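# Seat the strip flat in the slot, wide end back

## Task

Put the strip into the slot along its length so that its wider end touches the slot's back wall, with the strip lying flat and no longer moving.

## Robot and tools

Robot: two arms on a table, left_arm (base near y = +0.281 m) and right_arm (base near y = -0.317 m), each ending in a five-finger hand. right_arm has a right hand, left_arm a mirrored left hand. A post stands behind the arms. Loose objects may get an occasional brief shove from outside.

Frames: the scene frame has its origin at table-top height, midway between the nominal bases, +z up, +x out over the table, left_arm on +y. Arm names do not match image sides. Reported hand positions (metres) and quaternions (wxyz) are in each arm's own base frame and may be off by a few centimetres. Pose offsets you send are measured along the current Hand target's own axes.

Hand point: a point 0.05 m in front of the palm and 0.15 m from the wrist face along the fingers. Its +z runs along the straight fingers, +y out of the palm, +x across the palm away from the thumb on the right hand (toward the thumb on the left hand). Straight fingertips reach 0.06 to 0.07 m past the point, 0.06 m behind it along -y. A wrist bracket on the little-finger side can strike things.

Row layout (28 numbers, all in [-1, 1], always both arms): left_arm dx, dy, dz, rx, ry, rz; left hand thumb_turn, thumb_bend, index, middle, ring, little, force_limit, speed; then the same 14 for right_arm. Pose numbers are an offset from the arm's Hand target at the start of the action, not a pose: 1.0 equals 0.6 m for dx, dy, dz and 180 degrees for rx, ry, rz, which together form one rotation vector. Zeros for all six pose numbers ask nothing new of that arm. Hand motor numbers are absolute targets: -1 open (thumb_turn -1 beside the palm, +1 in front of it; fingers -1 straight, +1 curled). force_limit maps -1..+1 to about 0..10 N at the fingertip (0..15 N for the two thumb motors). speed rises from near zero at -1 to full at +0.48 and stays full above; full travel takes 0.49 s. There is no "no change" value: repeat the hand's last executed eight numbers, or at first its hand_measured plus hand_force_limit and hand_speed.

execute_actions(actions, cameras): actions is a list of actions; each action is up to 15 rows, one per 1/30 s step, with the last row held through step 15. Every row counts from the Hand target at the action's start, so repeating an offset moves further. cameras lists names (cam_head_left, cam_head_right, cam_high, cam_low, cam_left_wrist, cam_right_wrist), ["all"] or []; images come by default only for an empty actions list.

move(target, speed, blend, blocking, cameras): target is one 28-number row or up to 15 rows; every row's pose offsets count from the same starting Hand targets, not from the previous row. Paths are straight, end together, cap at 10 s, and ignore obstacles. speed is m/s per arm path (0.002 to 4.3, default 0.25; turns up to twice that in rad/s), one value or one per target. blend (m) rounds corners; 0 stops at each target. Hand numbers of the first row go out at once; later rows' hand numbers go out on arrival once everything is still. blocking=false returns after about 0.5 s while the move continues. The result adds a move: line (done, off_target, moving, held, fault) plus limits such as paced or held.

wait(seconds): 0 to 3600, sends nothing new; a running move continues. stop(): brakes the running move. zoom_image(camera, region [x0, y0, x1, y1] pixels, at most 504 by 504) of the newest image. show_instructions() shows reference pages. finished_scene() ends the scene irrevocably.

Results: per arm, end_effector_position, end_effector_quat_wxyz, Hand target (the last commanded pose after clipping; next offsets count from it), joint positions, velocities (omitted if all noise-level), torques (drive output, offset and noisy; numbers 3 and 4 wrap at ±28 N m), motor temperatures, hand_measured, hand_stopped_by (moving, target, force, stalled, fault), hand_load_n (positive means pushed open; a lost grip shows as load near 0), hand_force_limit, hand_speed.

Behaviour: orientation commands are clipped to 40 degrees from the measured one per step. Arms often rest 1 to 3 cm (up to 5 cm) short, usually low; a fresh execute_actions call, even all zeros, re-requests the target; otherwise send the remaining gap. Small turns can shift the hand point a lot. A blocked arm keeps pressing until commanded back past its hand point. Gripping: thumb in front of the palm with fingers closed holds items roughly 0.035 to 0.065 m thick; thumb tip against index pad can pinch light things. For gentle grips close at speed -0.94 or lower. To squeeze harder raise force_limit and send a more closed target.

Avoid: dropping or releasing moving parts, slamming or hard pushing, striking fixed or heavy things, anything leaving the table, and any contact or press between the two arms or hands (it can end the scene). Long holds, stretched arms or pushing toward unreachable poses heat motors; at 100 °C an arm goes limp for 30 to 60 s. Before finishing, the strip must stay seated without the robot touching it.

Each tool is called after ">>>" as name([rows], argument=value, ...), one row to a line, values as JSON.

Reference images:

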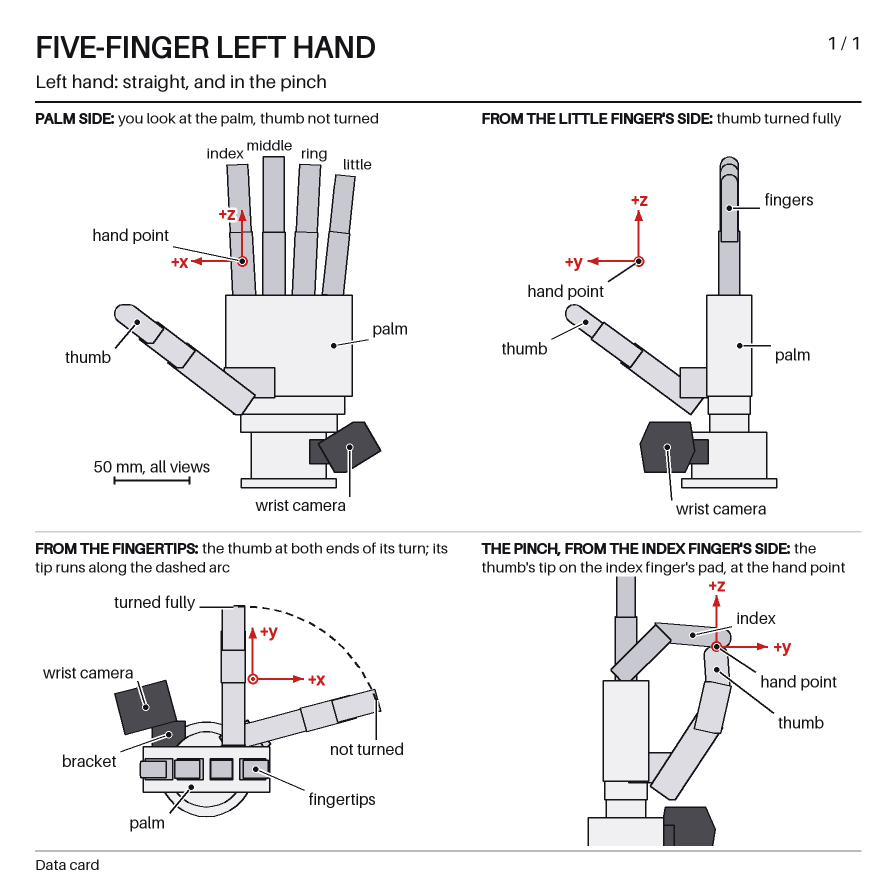

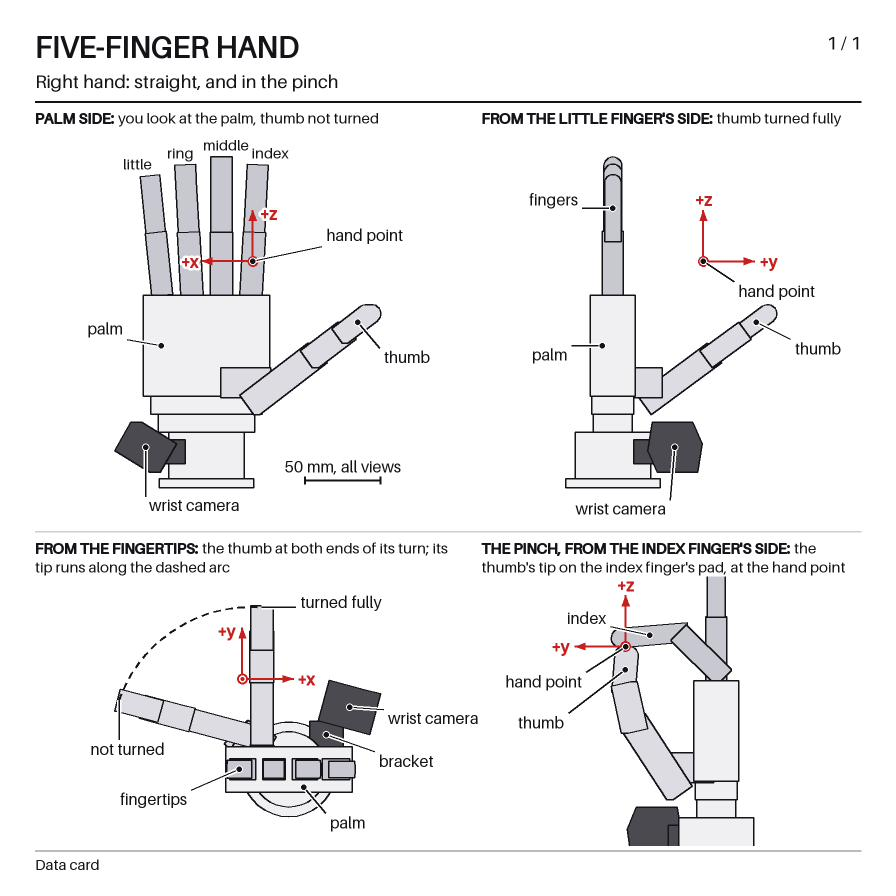

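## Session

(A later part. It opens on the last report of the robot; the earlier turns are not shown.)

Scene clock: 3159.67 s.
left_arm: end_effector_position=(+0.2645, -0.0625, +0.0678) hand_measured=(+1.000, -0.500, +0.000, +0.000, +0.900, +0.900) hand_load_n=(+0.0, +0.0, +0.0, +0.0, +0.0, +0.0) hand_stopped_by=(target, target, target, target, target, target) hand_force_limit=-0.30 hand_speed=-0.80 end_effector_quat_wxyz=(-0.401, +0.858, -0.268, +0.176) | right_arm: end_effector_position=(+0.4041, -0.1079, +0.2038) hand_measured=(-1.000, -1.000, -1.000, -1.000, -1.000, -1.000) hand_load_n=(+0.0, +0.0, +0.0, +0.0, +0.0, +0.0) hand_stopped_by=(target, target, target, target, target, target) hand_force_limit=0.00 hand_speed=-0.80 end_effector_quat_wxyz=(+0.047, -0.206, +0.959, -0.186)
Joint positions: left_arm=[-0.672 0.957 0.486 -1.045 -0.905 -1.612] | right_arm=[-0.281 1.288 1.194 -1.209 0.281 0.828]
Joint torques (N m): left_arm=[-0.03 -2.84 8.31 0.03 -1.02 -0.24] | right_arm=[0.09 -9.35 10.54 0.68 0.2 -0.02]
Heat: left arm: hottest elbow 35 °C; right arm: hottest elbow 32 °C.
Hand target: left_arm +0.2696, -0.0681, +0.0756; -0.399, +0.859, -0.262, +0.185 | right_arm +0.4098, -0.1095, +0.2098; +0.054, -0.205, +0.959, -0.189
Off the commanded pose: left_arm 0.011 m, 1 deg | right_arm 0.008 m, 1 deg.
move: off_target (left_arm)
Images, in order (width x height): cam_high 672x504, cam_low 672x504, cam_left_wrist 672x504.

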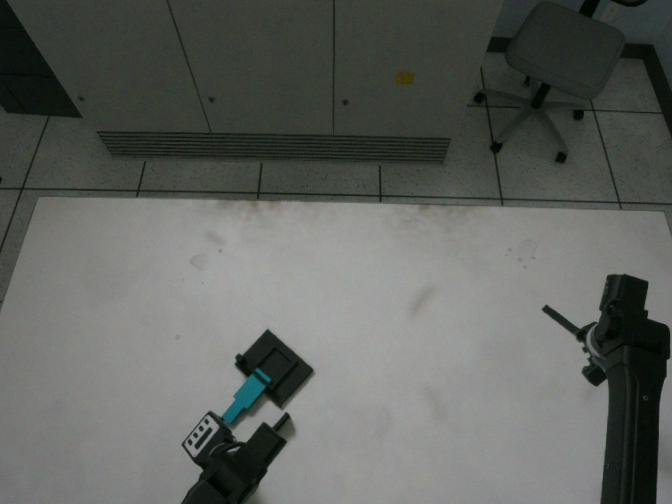

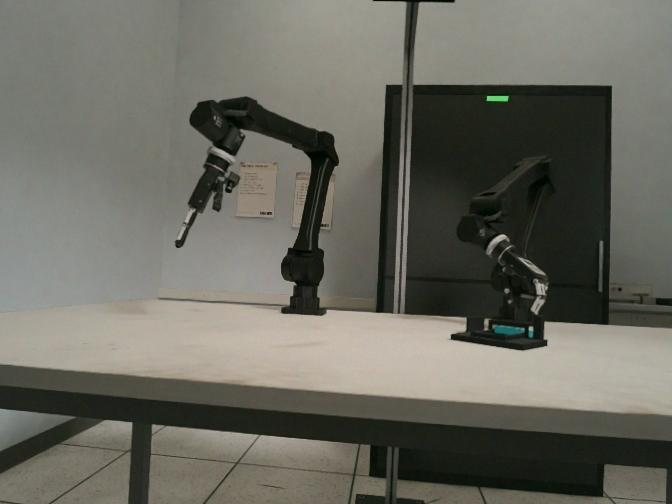

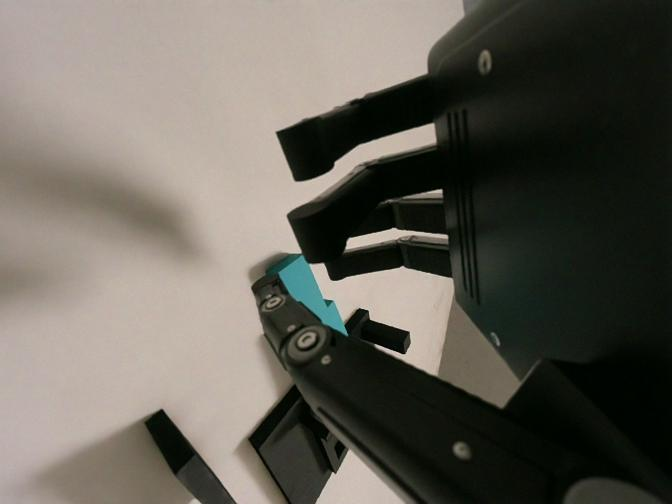

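>>> move([
  [-0.0326,0.0408,0.0334,0,0,0,1,-0.5,0.0,0.0,0.9,0.9,-0.3,-0.8,0,0,0,0,0,0,-1,-1,-1,-1,-1,-1,0,-0.8],
], speed=0.06, cameras=["cam_left_wrist","cam_high"])

>>> zoom_image(camera="cam_high", region=[205, 345, 305, 435])

Scene clock: 3185.63 s.
left_arm: end_effector_position=(+0.2595, -0.0585, +0.0477) hand_measured=(+1.000, -0.500, +0.000, +0.000, +0.900, +0.900) hand_load_n=(+0.0, +0.0, +0.0, +0.0, +0.0, +0.0) hand_stopped_by=(target, target, target, target, target, target) hand_force_limit=-0.30 hand_speed=-0.80 end_effector_quat_wxyz=(-0.398, +0.859, -0.263, +0.185) | right_arm: end_effector_position=(+0.4041, -0.1079, +0.2038) hand_measured=(-1.000, -1.000, -1.000, -1.000, -1.000, -1.000) hand_load_n=(+0.0, +0.0, +0.0, +0.0, +0.0, +0.0) hand_stopped_by=(target, target, target, target, target, target) hand_force_limit=0.00 hand_speed=-0.80 end_effector_quat_wxyz=(+0.047, -0.206, +0.959, -0.186)
Joint positions: left_arm=[-0.673 0.958 0.423 -0.961 -0.905 -1.614] | right_arm=[-0.281 1.288 1.194 -1.209 0.281 0.828]
Joint torques (N m): left_arm=[0.03 -2.08 5.89 0.83 -1 -0.18] | right_arm=[0.21 -9.35 10.51 0.68 0.2 -0.02]
Heat: left arm: hottest elbow 35 °C; right arm: hottest elbow 32 °C.
Hand target: left_arm +0.2573, -0.0580, +0.0421; -0.399, +0.859, -0.262, +0.185 | right_arm +0.4098, -0.1095, +0.2098; +0.054, -0.205, +0.959, -0.189
Off the commanded pose: left_arm 0.006 m, 0 deg | right_arm 0.008 m, 1 deg.
move: done
Images, in order (width x height): cam_high 672x504, cam_left_wrist 672x504.

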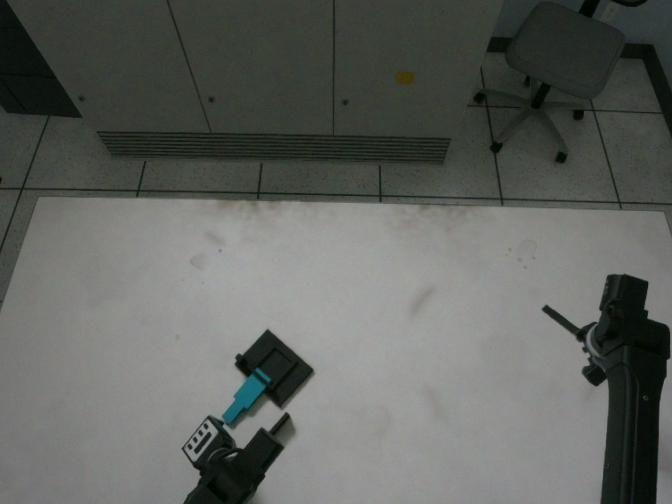

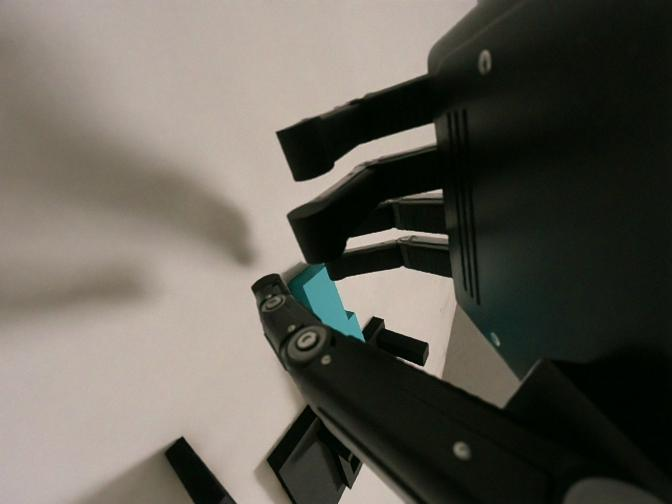

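Scaled by 5.040 from the camera's image (finer frame: 960x720).

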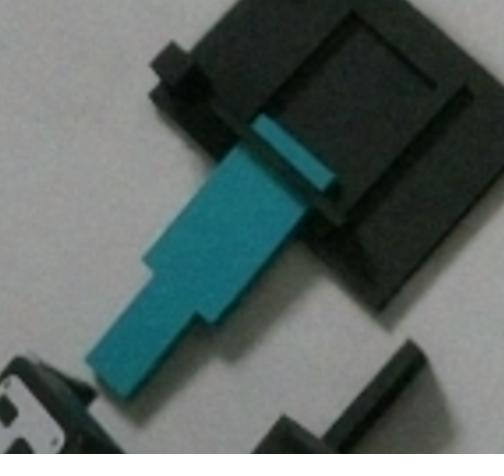

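>>> move([
  [-0.0124,0.0176,0.0135,0,0,0,1,-0.5,0.0,0.0,0.9,0.9,-0.3,-0.8,0,0,0,0,0,0,-1,-1,-1,-1,-1,-1,0,-0.8],
], speed=0.05, cameras=["cam_left_wrist","cam_high","cam_low"])

>>> zoom_image(camera="cam_high", region=[205, 345, 305, 435])

>>> zoom_image(camera="cam_left_wrist", region=[200, 190, 400, 370])

Scene clock: 3200.10 s.
left_arm: end_effector_position=(+0.2547, -0.0547, +0.0331) hand_measured=(+1.000, -0.500, +0.000, +0.000, +0.900, +0.900) hand_load_n=(+0.5, +0.0, +0.0, +0.0, +0.0, +0.0) hand_stopped_by=(target, target, target, target, target, target) hand_force_limit=-0.30 hand_speed=-0.80 end_effector_quat_wxyz=(-0.398, +0.860, -0.263, +0.184) | right_arm: end_effector_position=(+0.4041, -0.1079, +0.2038) hand_measured=(-1.000, -1.000, -1.000, -1.000, -1.000, -1.000) hand_load_n=(+0.0, -0.5, +0.0, +0.0, +0.0, +0.0) hand_stopped_by=(target, target, target, target, target, target) hand_force_limit=0.00 hand_speed=-0.80 end_effector_quat_wxyz=(+0.047, -0.206, +0.959, -0.186)
Joint positions: left_arm=[-0.674 0.972 0.385 -0.912 -0.905 -1.616] | right_arm=[-0.281 1.288 1.194 -1.209 0.281 0.828]
Joint torques (N m): left_arm=[-0.03 -2.02 5.71 0.91 -1 -0.19] | right_arm=[0.15 -9.47 10.55 0.7 0.21 -0.01]
Heat: left arm: hottest elbow 34 °C; right arm: hottest elbow 32 °C.
Hand target: left_arm +0.2524, -0.0545, +0.0280; -0.399, +0.859, -0.262, +0.185 | right_arm +0.4098, -0.1095, +0.2098; +0.054, -0.205, +0.959, -0.189
Off the commanded pose: left_arm 0.006 m, 0 deg | right_arm 0.008 m, 1 deg.
move: done
Images, in order (width x height): cam_high 672x504, cam_low 672x504, cam_left_wrist 672x504.

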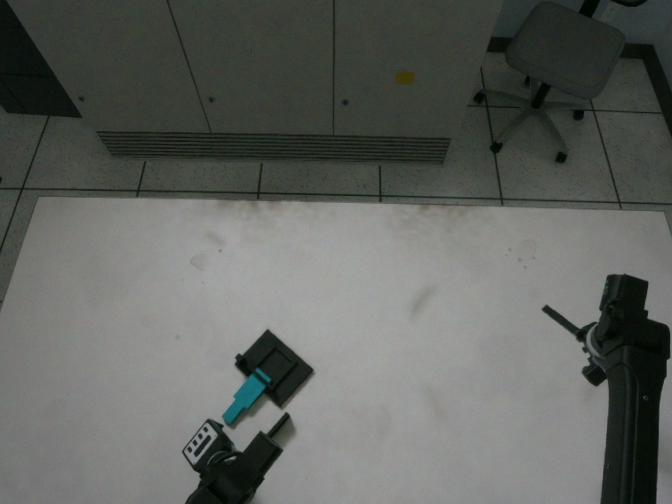

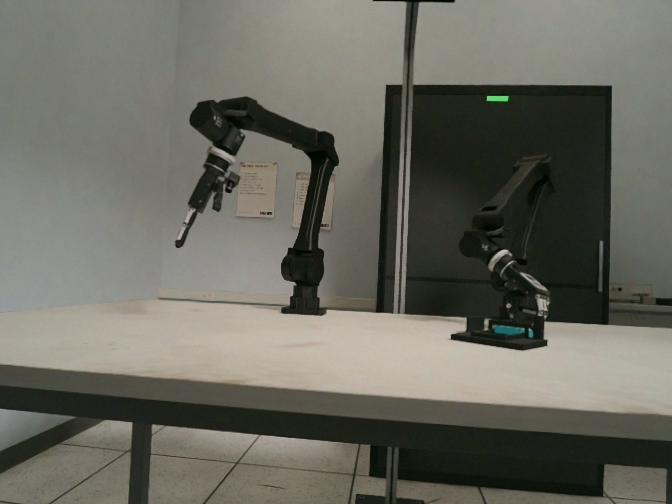

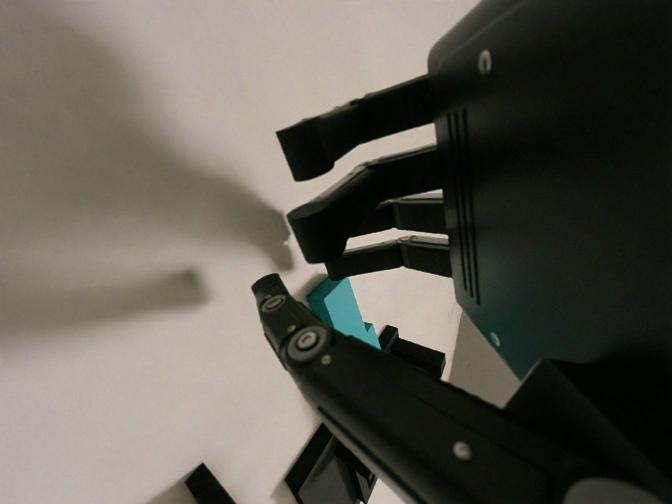

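Scaled by 5.040 from the camera's image (finer frame: 960x720).

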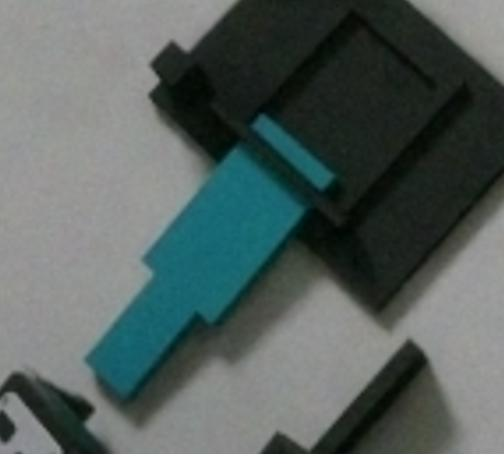

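Scaled by 2.520 from the camera's image (finer frame: 960x720).

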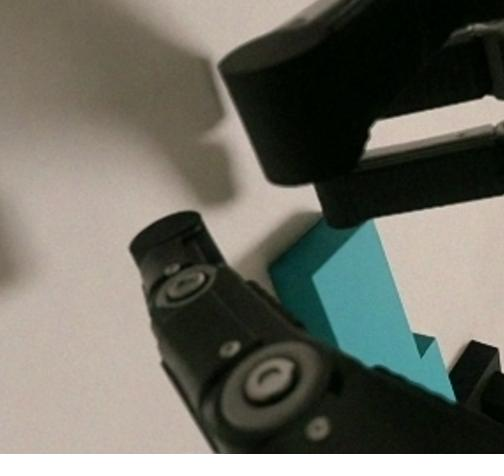

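>>> move([
  [0.0414,0.0031,0.0034,0,0,0,1,-0.5,0.0,0.0,0.9,0.9,-0.3,-0.8,0,0,0,0,0,0,-1,-1,-1,-1,-1,-1,0,-0.8],
], speed=0.03, cameras=["cam_left_wrist","cam_high","cam_low"])

>>> zoom_image(camera="cam_high", region=[205, 345, 305, 435])

>>> zoom_image(camera="cam_left_wrist", region=[200, 190, 400, 370])

Scene clock: 3213.10 s.
left_arm: end_effector_position=(+0.2580, -0.0532, +0.0218) hand_measured=(+1.000, -0.500, +0.000, +0.000, +0.900, +0.900) hand_load_n=(+0.0, +0.0, +0.0, -6.5, +0.0, +0.0) hand_stopped_by=(target, target, target, target, target, target) hand_force_limit=-0.30 hand_speed=-0.80 end_effector_quat_wxyz=(-0.413, +0.853, -0.270, +0.170) | right_arm: end_effector_position=(+0.4041, -0.1079, +0.2038) hand_measured=(-1.000, -1.000, -1.000, -1.000, -1.000, -1.000) hand_load_n=(+0.0, +0.0, +0.0, +0.0, +0.0, +0.0) hand_stopped_by=(target, target, target, target, target, target) hand_force_limit=0.00 hand_speed=-0.80 end_effector_quat_wxyz=(+0.047, -0.206, +0.959, -0.186)
Joint positions: left_arm=[-0.674 1.05 0.389 -0.877 -0.925 -1.615] | right_arm=[-0.281 1.288 1.194 -1.209 0.281 0.828]
Joint torques (N m): left_arm=[0.26 -1.73 8.66 1.17 -0.16 -0.11] | right_arm=[-0.03 -9.35 10.54 0.69 0.2 -0.01]
Heat: left arm: hottest elbow 33 °C; right arm: hottest elbow 32 °C.
Hand target: left_arm +0.2726, -0.0692, +0.0279; -0.399, +0.859, -0.262, +0.185 | right_arm +0.4098, -0.1095, +0.2098; +0.054, -0.205, +0.959, -0.189
Off the commanded pose: left_arm 0.023 m, 3 deg | right_arm 0.008 m, 1 deg.
move: off_target (left_arm)
Images, in order (width x height): cam_high 672x504, cam_low 672x504, cam_left_wrist 672x504.

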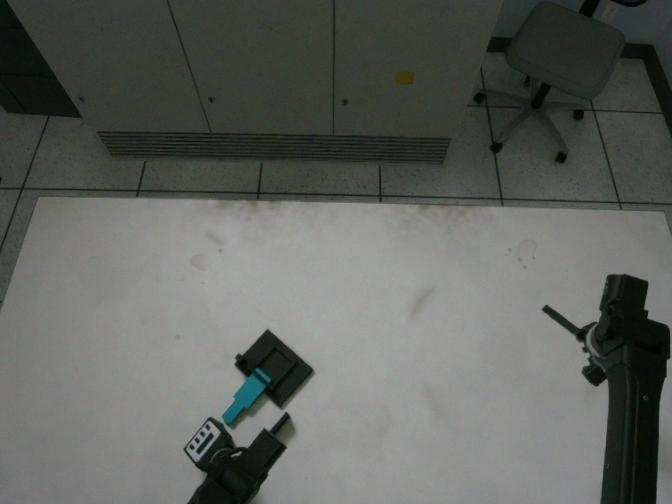

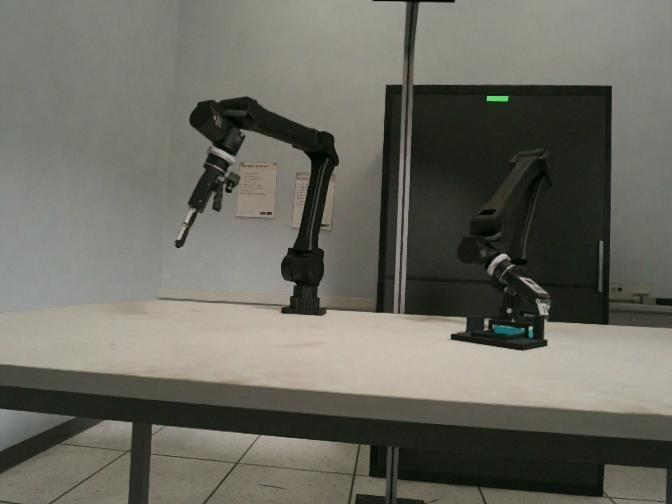

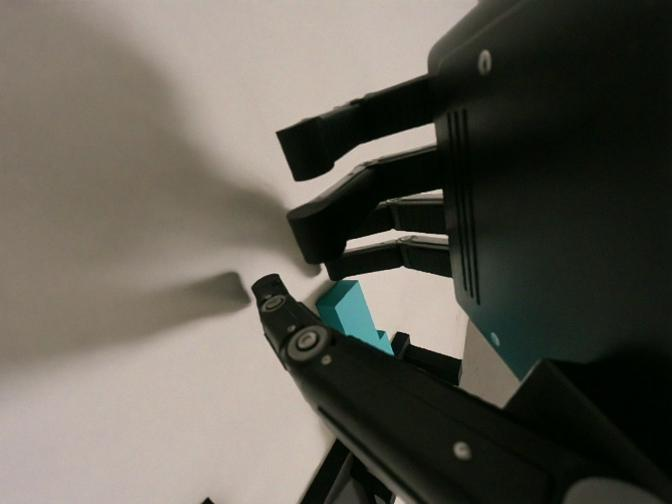

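Scaled by 5.040 from the camera's image (finer frame: 960x720).

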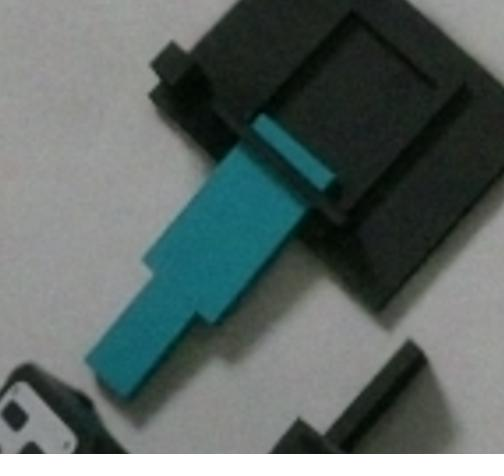

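Scaled by 2.520 from the camera's image (finer frame: 960x720).

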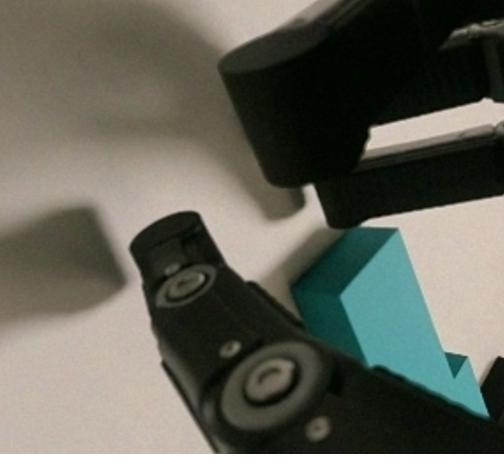

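>>> move([
  [0.0029,-0.0209,-0.0164,0,0,0,1,-0.5,0.0,0.0,0.9,0.9,-0.3,-0.8,0,0,0,0,0,0,-1,-1,-1,-1,-1,-1,0,-0.8],
], speed=0.03, cameras=["cam_left_wrist"])

Scene clock: 3228.30 s.
left_arm: end_effector_position=(+0.2578, -0.0558, +0.0270) hand_measured=(+1.000, -0.500, +0.000, +0.000, +0.900, +0.900) hand_load_n=(+0.0, +0.0, +0.0, +0.0, +0.0, +0.0) hand_stopped_by=(target, target, target, target, target, target) hand_force_limit=-0.30 hand_speed=-0.80 end_effector_quat_wxyz=(-0.408, +0.855, -0.272, +0.167) | right_arm: end_effector_position=(+0.4041, -0.1079, +0.2038) hand_measured=(-1.000, -1.000, -1.000, -1.000, -1.000, -1.000) hand_load_n=(+0.0, -0.5, +0.0, +0.0, +0.0, +0.0) hand_stopped_by=(target, target, target, target, target, target) hand_force_limit=0.00 hand_speed=-0.80 end_effector_quat_wxyz=(+0.047, -0.206, +0.959, -0.186)
Joint positions: left_arm=[-0.674 1.039 0.405 -0.908 -0.913 -1.614] | right_arm=[-0.281 1.288 1.194 -1.209 0.281 0.828]
Joint torques (N m): left_arm=[0.5 -3.66 9.43 0.1 -0.69 -0.07] | right_arm=[0.15 -9.29 10.52 0.7 0.19 -0.01]
Heat: left arm: hottest elbow 34 °C; right arm: hottest elbow 32 °C.
Hand target: left_arm +0.2727, -0.0692, +0.0441; -0.399, +0.859, -0.262, +0.185 | right_arm +0.4098, -0.1095, +0.2098; +0.054, -0.205, +0.959, -0.189
Off the commanded pose: left_arm 0.026 m, 3 deg | right_arm 0.008 m, 1 deg.
move: off_target (left_arm)

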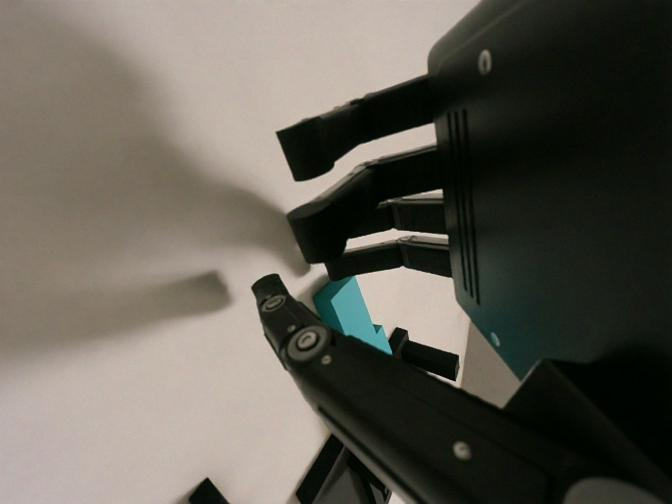

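>>> move([
  [0.0149,-0.0107,-0.0081,0,0,0,1,-0.5,0.0,0.0,0.9,0.9,-0.3,-0.8,0,0,0,0,0,0,-1,-1,-1,-1,-1,-1,0,-0.8],
], speed=0.03, cameras=["cam_left_wrist"])

Scene clock: 3236.13 s.
left_arm: end_effector_position=(+0.2651, -0.0616, +0.0375) hand_measured=(+1.000, -0.500, +0.000, +0.000, +0.900, +0.900) hand_load_n=(+0.0, +0.0, +0.0, +0.0, +0.0, +0.0) hand_stopped_by=(target, target, target, target, target, target) hand_force_limit=-0.30 hand_speed=-0.80 end_effector_quat_wxyz=(-0.406, +0.856, -0.270, +0.170) | right_arm: end_effector_position=(+0.4041, -0.1079, +0.2038) hand_measured=(-1.000, -1.000, -1.000, -1.000, -1.000, -1.000) hand_load_n=(+0.0, +0.0, +0.0, +0.0, +0.0, +0.0) hand_stopped_by=(target, target, target, target, target, target) hand_force_limit=0.00 hand_speed=-0.80 end_effector_quat_wxyz=(+0.047, -0.206, +0.959, -0.186)
Joint positions: left_arm=[-0.674 1.039 0.438 -0.932 -0.912 -1.614] | right_arm=[-0.281 1.288 1.194 -1.209 0.281 0.828]
Joint torques (N m): left_arm=[0.62 -3.31 9.57 0.1 -0.7 -0.04] | right_arm=[0.09 -9.35 10.54 0.66 0.2 -0.01]
Heat: left arm: hottest elbow 35 °C; right arm: hottest elbow 32 °C.
Hand target: left_arm +0.2791, -0.0739, +0.0530; -0.399, +0.859, -0.262, +0.185 | right_arm +0.4098, -0.1095, +0.2098; +0.054, -0.205, +0.959, -0.189
Off the commanded pose: left_arm 0.024 m, 2 deg | right_arm 0.008 m, 1 deg.
move: off_target (left_arm)

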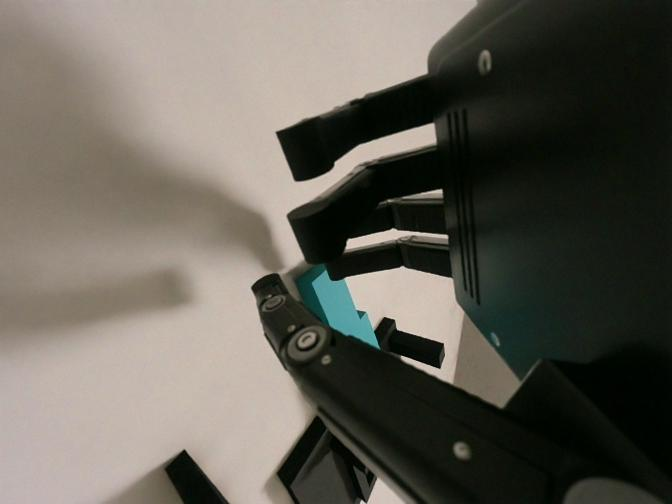

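>>> move([
  [-0.0094,0.0072,0.0054,0,0,0,1,-0.5,0.0,0.0,0.9,0.9,-0.3,-0.8,0,0,0,0,0,0,-1,-1,-1,-1,-1,-1,0,-0.8],
], speed=0.03, cameras=["cam_left_wrist","cam_high"])

>>> zoom_image(camera="cam_high", region=[205, 345, 305, 435])

>>> zoom_image(camera="cam_left_wrist", region=[200, 190, 400, 370])

Scene clock: 3256.03 s.
left_arm: end_effector_position=(+0.2651, -0.0616, +0.0375) hand_measured=(+1.000, -0.500, +0.000, +0.000, +0.900, +0.900) hand_load_n=(+0.0, +0.0, +0.0, +0.0, +0.0, +0.0) hand_stopped_by=(target, target, target, target, target, target) hand_force_limit=-0.30 hand_speed=-0.80 end_effector_quat_wxyz=(-0.406, +0.856, -0.270, +0.170) | right_arm: end_effector_position=(+0.4041, -0.1079, +0.2038) hand_measured=(-1.000, -1.000, -1.000, -1.000, -1.000, -1.000) hand_load_n=(+0.0, +0.0, +0.0, +0.0, +0.0, +0.0) hand_stopped_by=(target, target, target, target, target, target) hand_force_limit=0.00 hand_speed=-0.80 end_effector_quat_wxyz=(+0.047, -0.206, +0.959, -0.186)
Joint positions: left_arm=[-0.674 1.039 0.438 -0.932 -0.912 -1.614] | right_arm=[-0.281 1.288 1.194 -1.209 0.281 0.828]
Joint torques (N m): left_arm=[0.44 -3.55 8.2 0.55 -0.7 -0.08] | right_arm=[0.09 -9.35 10.52 0.68 0.2 -0.01]
Heat: left arm: hottest elbow 35 °C; right arm: hottest elbow 32 °C.
Hand target: left_arm +0.2751, -0.0710, +0.0470; -0.399, +0.859, -0.262, +0.185 | right_arm +0.4098, -0.1095, +0.2098; +0.054, -0.205, +0.959, -0.189
Off the commanded pose: left_arm 0.017 m, 2 deg | right_arm 0.008 m, 1 deg.
move: off_target (left_arm)
Images, in order (width x height): cam_high 672x504, cam_left_wrist 672x504.

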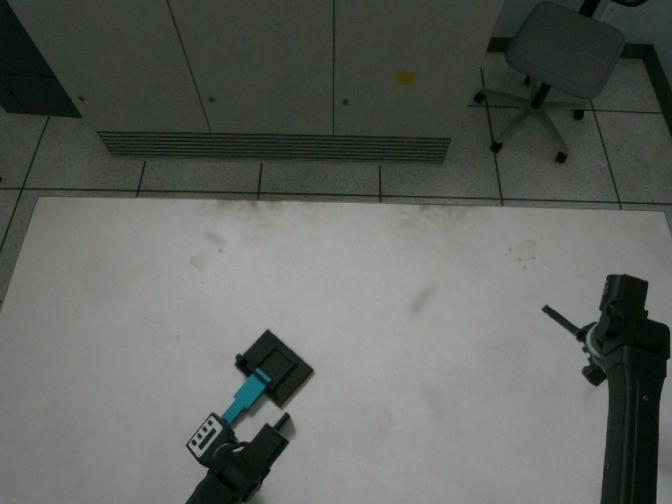

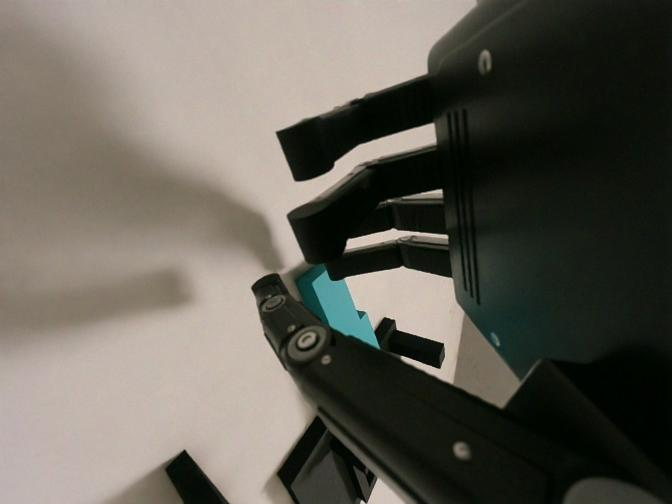

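Scaled by 5.040 from the camera's image (finer frame: 960x720).

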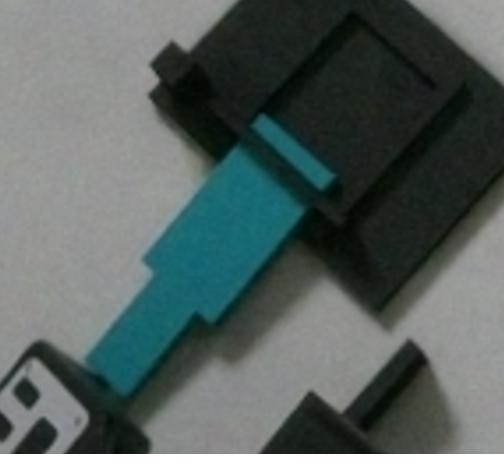

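Scaled by 2.520 from the camera's image (finer frame: 960x720).

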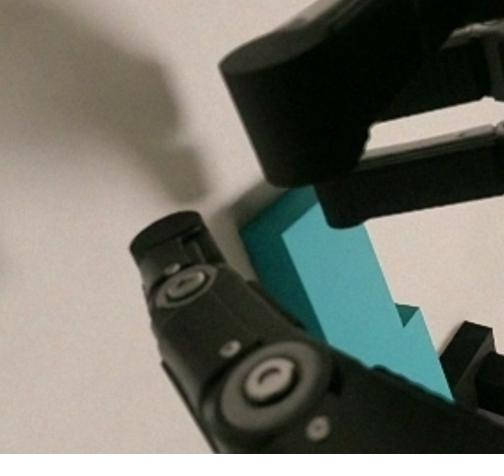

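>>> move([
  [0,0,0,0,0,0,1,-0.3,0.0,0.9,0.9,0.9,0.0,-0.6,0,0,0,0,0,0,-1,-1,-1,-1,-1,-1,0,-0.8],
  [-0.0412,0.0246,0.0184,0,0,0,1,-0.3,0.0,0.9,0.9,0.9,0.0,-0.6,0,0,0,0,0,0,-1,-1,-1,-1,-1,-1,0,-0.8],
], speed=0.04, cameras=["cam_left_wrist","cam_high"])

>>> zoom_image(camera="cam_high", region=[205, 345, 305, 435])

>>> zoom_image(camera="cam_left_wrist", region=[200, 190, 400, 370])

Scene clock: 3296.03 s.
left_arm: end_effector_position=(+0.2588, -0.0566, +0.0285) hand_measured=(+1.000, -0.318, +0.000, +0.322, +0.900, +0.900) hand_load_n=(+1.0, +9.5, +0.0, +8.5, +0.5, +0.0) hand_stopped_by=(target, force, target, force, target, target) hand_force_limit=0.00 hand_speed=-0.60 end_effector_quat_wxyz=(-0.403, +0.857, -0.266, +0.179) | right_arm: end_effector_position=(+0.4041, -0.1079, +0.2038) hand_measured=(-1.000, -1.000, -1.000, -1.000, -1.000, -1.000) hand_load_n=(+0.0, +0.0, -0.5, +0.0, +0.0, +0.0) hand_stopped_by=(target, target, target, target, target, target) hand_force_limit=0.00 hand_speed=-0.80 end_effector_quat_wxyz=(+0.047, -0.206, +0.959, -0.186)
Joint positions: left_arm=[-0.674 1.016 0.394 -0.89 -0.912 -1.614] | right_arm=[-0.281 1.288 1.194 -1.209 0.281 0.828]
Joint torques (N m): left_arm=[0.03 -3.6 5.5 0.7 -0.71 -0.19] | right_arm=[0.15 -9.47 10.52 0.69 0.2 -0.01]
Heat: left arm: hottest elbow 34 °C; right arm: hottest elbow 32 °C.
Hand target: left_arm +0.2568, -0.0578, +0.0261; -0.399, +0.859, -0.262, +0.185 | right_arm +0.4098, -0.1095, +0.2098; +0.054, -0.205, +0.959, -0.189
Off the commanded pose: left_arm 0.003 m, 1 deg | right_arm 0.008 m, 1 deg.
move: done
Images, in order (width x height): cam_high 672x504, cam_left_wrist 672x504.

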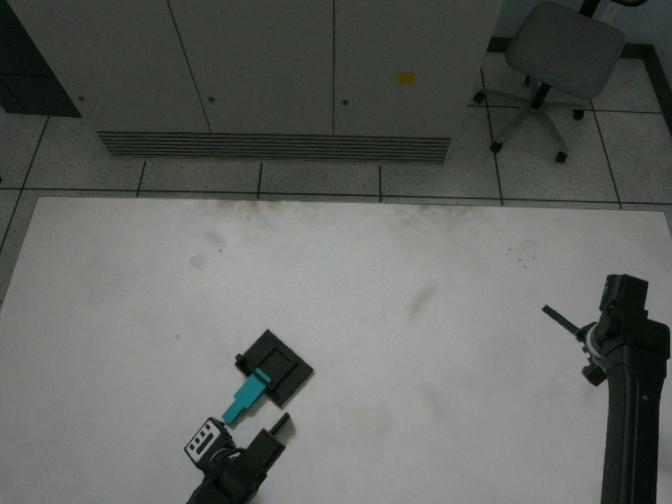

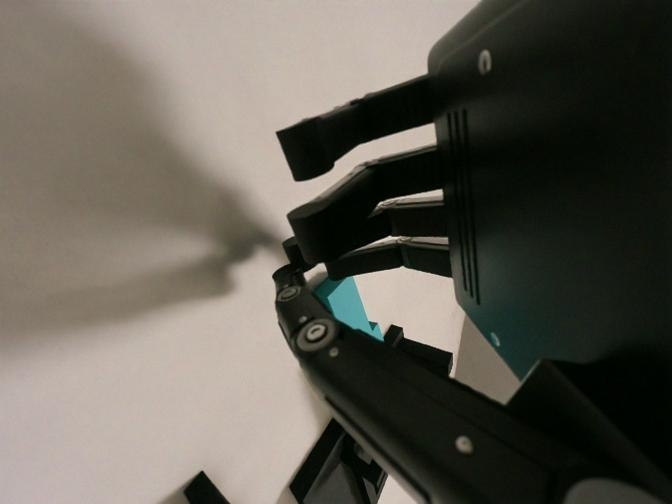

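Scaled by 5.040 from the camera's image (finer frame: 960x720).

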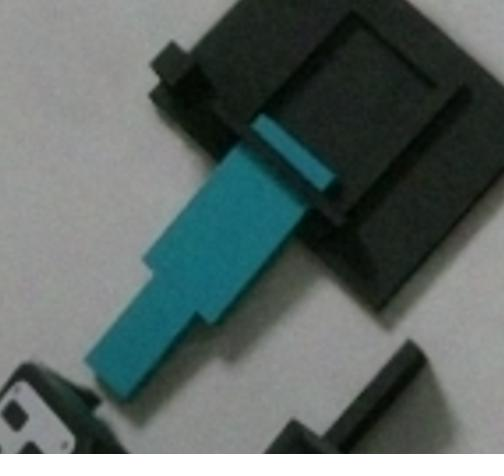

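Scaled by 2.520 from the camera's image (finer frame: 960x720).

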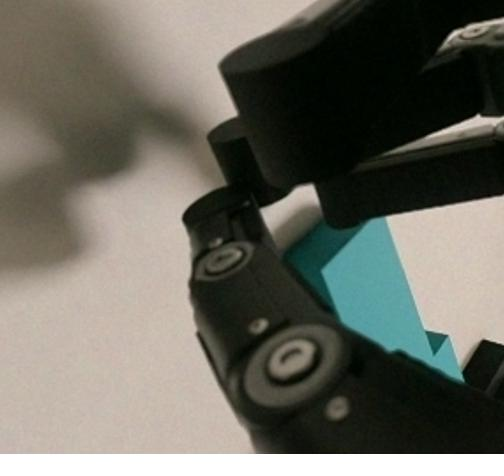

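>>> move([
  [0.0005,-0.0039,-0.0031,0,0,0,1,-0.5,0.0,0.25,0.9,0.9,0.0,-0.7,0,0,0,0,0,0,-1,-1,-1,-1,-1,-1,0,-0.8],
], speed=0.04, cameras=["cam_left_wrist"])

Scene clock: 3308.23 s.
left_arm: end_effector_position=(+0.2595, -0.0572, +0.0305) hand_measured=(+1.000, -0.500, +0.000, +0.250, +0.900, +0.900) hand_load_n=(+0.0, +0.0, +0.0, +0.0, +0.0, +0.0) hand_stopped_by=(target, target, target, target, target, target) hand_force_limit=0.00 hand_speed=-0.70 end_effector_quat_wxyz=(-0.402, +0.858, -0.264, +0.183) | right_arm: end_effector_position=(+0.4041, -0.1079, +0.2038) hand_measured=(-1.000, -1.000, -1.000, -1.000, -1.000, -1.000) hand_load_n=(+0.0, +0.0, +0.0, +0.0, +0.0, +0.0) hand_stopped_by=(target, target, target, target, target, target) hand_force_limit=0.00 hand_speed=-0.80 end_effector_quat_wxyz=(+0.047, -0.206, +0.959, -0.186)
Joint positions: left_arm=[-0.674 1.007 0.394 -0.89 -0.912 -1.614] | right_arm=[-0.281 1.288 1.194 -1.209 0.281 0.828]
Joint torques (N m): left_arm=[0.03 -3.43 5.89 0.31 -0.71 -0.18] | right_arm=[0.15 -9.41 10.52 0.7 0.2 -0.01]
Heat: left arm: hottest elbow 34 °C; right arm: hottest elbow 32 °C.
Hand target: left_arm +0.2567, -0.0577, +0.0290; -0.399, +0.859, -0.262, +0.185 | right_arm +0.4098, -0.1095, +0.2098; +0.054, -0.205, +0.959, -0.189
Off the commanded pose: left_arm 0.003 m, 1 deg | right_arm 0.008 m, 1 deg.
move: done

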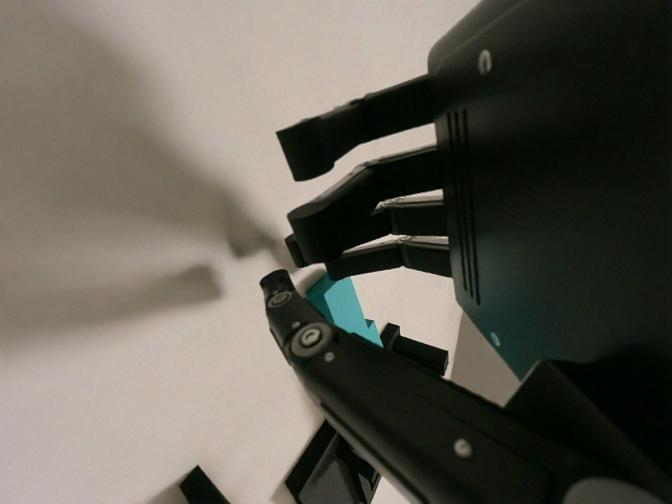

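>>> move([
  [0.0215,-0.0102,-0.0076,0,0,0,1,-0.5,0.0,0.25,0.9,0.9,0.0,-0.7,0,0,0,0,0,0,-1,-1,-1,-1,-1,-1,0,-0.8],
], speed=0.03, cameras=["cam_left_wrist"])

Scene clock: 3317.60 s.
left_arm: end_effector_position=(+0.2577, -0.0557, +0.0292) hand_measured=(+1.000, -0.500, +0.000, +0.250, +0.900, +0.900) hand_load_n=(+0.0, +0.0, +0.0, +0.0, +0.0, +0.0) hand_stopped_by=(target, target, target, target, target, target) hand_force_limit=0.00 hand_speed=-0.70 end_effector_quat_wxyz=(-0.404, +0.857, -0.267, +0.177) | right_arm: end_effector_position=(+0.4041, -0.1079, +0.2038) hand_measured=(-1.000, -1.000, -1.000, -1.000, -1.000, -1.000) hand_load_n=(+0.0, +0.0, +0.0, +0.0, +0.0, +0.0) hand_stopped_by=(target, target, target, target, target, target) hand_force_limit=0.00 hand_speed=-0.80 end_effector_quat_wxyz=(+0.047, -0.206, +0.959, -0.186)
Joint positions: left_arm=[-0.674 1.012 0.394 -0.898 -0.912 -1.614] | right_arm=[-0.281 1.288 1.194 -1.209 0.281 0.828]
Joint torques (N m): left_arm=[0.26 -2.32 8.57 0.1 -0.7 -0.12] | right_arm=[0.15 -9.35 10.54 0.66 0.2 -0.01]
Heat: left arm: hottest elbow 33 °C; right arm: hottest elbow 32 °C.
Hand target: left_arm +0.2665, -0.0649, +0.0380; -0.399, +0.859, -0.262, +0.185 | right_arm +0.4098, -0.1095, +0.2098; +0.054, -0.205, +0.959, -0.189
Off the commanded pose: left_arm 0.015 m, 1 deg | right_arm 0.008 m, 1 deg.
move: off_target (left_arm)

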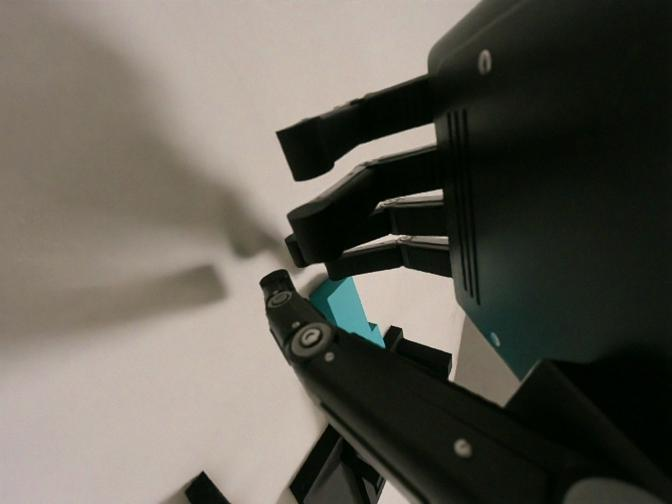

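>>> move(target=[0.0145,-0.0081,-0.0061,0,0,0,1,-0.5,0,0.25,0.9,0.9,0,-0.7,0,0,0,0,0,0,-1,-1,-1,-1,-1,-1,0,-0.8], speed=0.03, cameras=["cam_high"])

Scene clock: 3357.03 s.
left_arm: end_effector_position=(+0.2594, -0.0571, +0.0316) hand_measured=(+1.000, -0.500, +0.000, +0.250, +0.900, +0.900) hand_load_n=(+0.0, +0.0, +0.0, +0.0, +0.0, +0.0) hand_stopped_by=(target, target, target, target, target, target) hand_force_limit=0.00 hand_speed=-0.70 end_effector_quat_wxyz=(-0.405, +0.856, -0.269, +0.173) | right_arm: end_effector_position=(+0.4041, -0.1079, +0.2038) hand_measured=(-1.000, -1.000, -1.000, -1.000, -1.000, -1.000) hand_load_n=(+0.0, +0.0, +0.0, +0.0, +0.0, +0.0) hand_stopped_by=(target, target, target, target, target, target) hand_force_limit=0.00 hand_speed=-0.80 end_effector_quat_wxyz=(+0.047, -0.206, +0.959, -0.186)
Joint positions: left_arm=[-0.674 1.021 0.408 -0.913 -0.912 -1.614] | right_arm=[-0.281 1.288 1.194 -1.209 0.281 0.828]
Joint torques (N m): left_arm=[0.44 -2.02 9.52 0.08 -0.7 -0.09] | right_arm=[0.21 -9.41 10.54 0.69 0.19 -0.01]
Heat: left arm: hottest elbow 35 °C; right arm: hottest elbow 32 °C.
Hand target: left_arm +0.2729, -0.0695, +0.0450; -0.399, +0.859, -0.262, +0.185 | right_arm +0.4098, -0.1095, +0.2098; +0.054, -0.205, +0.959, -0.189
Off the commanded pose: left_arm 0.023 m, 2 deg | right_arm 0.008 m, 1 deg.
move: off_target (left_arm)

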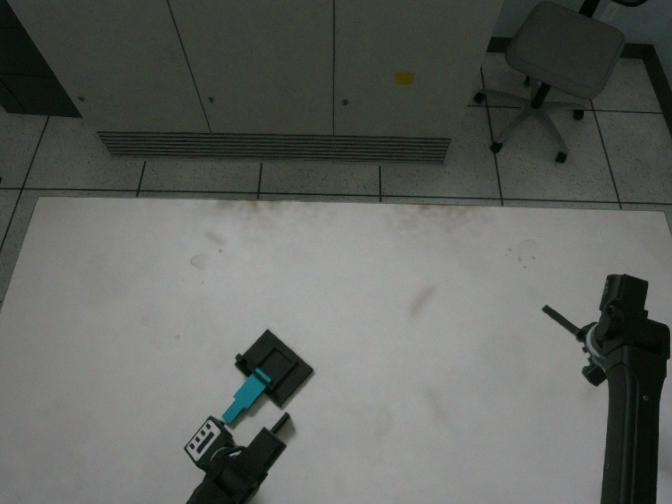

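>>> move(target=[0.0136,-0.0016,-0.001,0,0,0,1,-0.5,0,0.25,0.9,0.9,0,-0.7,0,0,0,0,0,0,-1,-1,-1,-1,-1,-1,0,-0.8], speed=0.03, cameras=["cam_high"])

>>> zoom_image(camera="cam_high", region=[205, 345, 305, 435])

Scene clock: 3364.70 s.
left_arm: end_effector_position=(+0.2649, -0.0615, +0.0339) hand_measured=(+1.000, -0.500, +0.000, +0.250, +0.900, +0.900) hand_load_n=(+0.0, +0.0, +0.0, +0.0, +0.0, +0.0) hand_stopped_by=(target, target, target, target, target, target) hand_force_limit=0.00 hand_speed=-0.70 end_effector_quat_wxyz=(-0.406, +0.856, -0.269, +0.172) | right_arm: end_effector_position=(+0.4041, -0.1079, +0.2038) hand_measured=(-1.000, -1.000, -1.000, -1.000, -1.000, -1.000) hand_load_n=(+0.0, +0.0, +0.0, +0.0, +0.0, +0.0) hand_stopped_by=(target, target, target, target, target, target) hand_force_limit=0.00 hand_speed=-0.80 end_effector_quat_wxyz=(+0.047, -0.206, +0.959, -0.186)
Joint positions: left_arm=[-0.674 1.044 0.429 -0.914 -0.912 -1.614] | right_arm=[-0.281 1.288 1.194 -1.209 0.281 0.828]
Joint torques (N m): left_arm=[0.5 -2.67 9.5 0.2 -0.71 -0.06] | right_arm=[0.21 -9.29 10.54 0.7 0.2 -0.01]
Heat: left arm: hottest elbow 34 °C; right arm: hottest elbow 32 °C.
Hand target: left_arm +0.2794, -0.0743, +0.0471; -0.399, +0.859, -0.262, +0.185 | right_arm +0.4098, -0.1095, +0.2098; +0.054, -0.205, +0.959, -0.189
Off the commanded pose: left_arm 0.023 m, 2 deg | right_arm 0.008 m, 1 deg.
move: off_target (left_arm)

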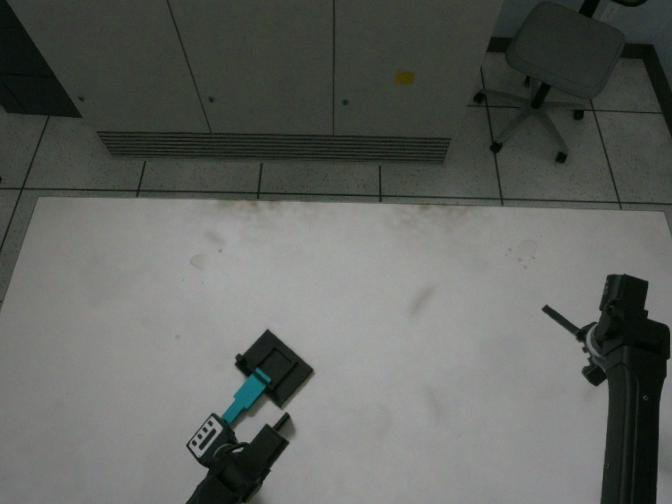

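Scaled by 5.040 from the camera's image (finer frame: 960x720).

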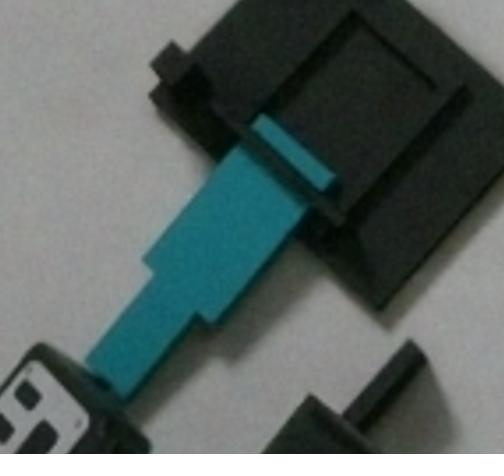

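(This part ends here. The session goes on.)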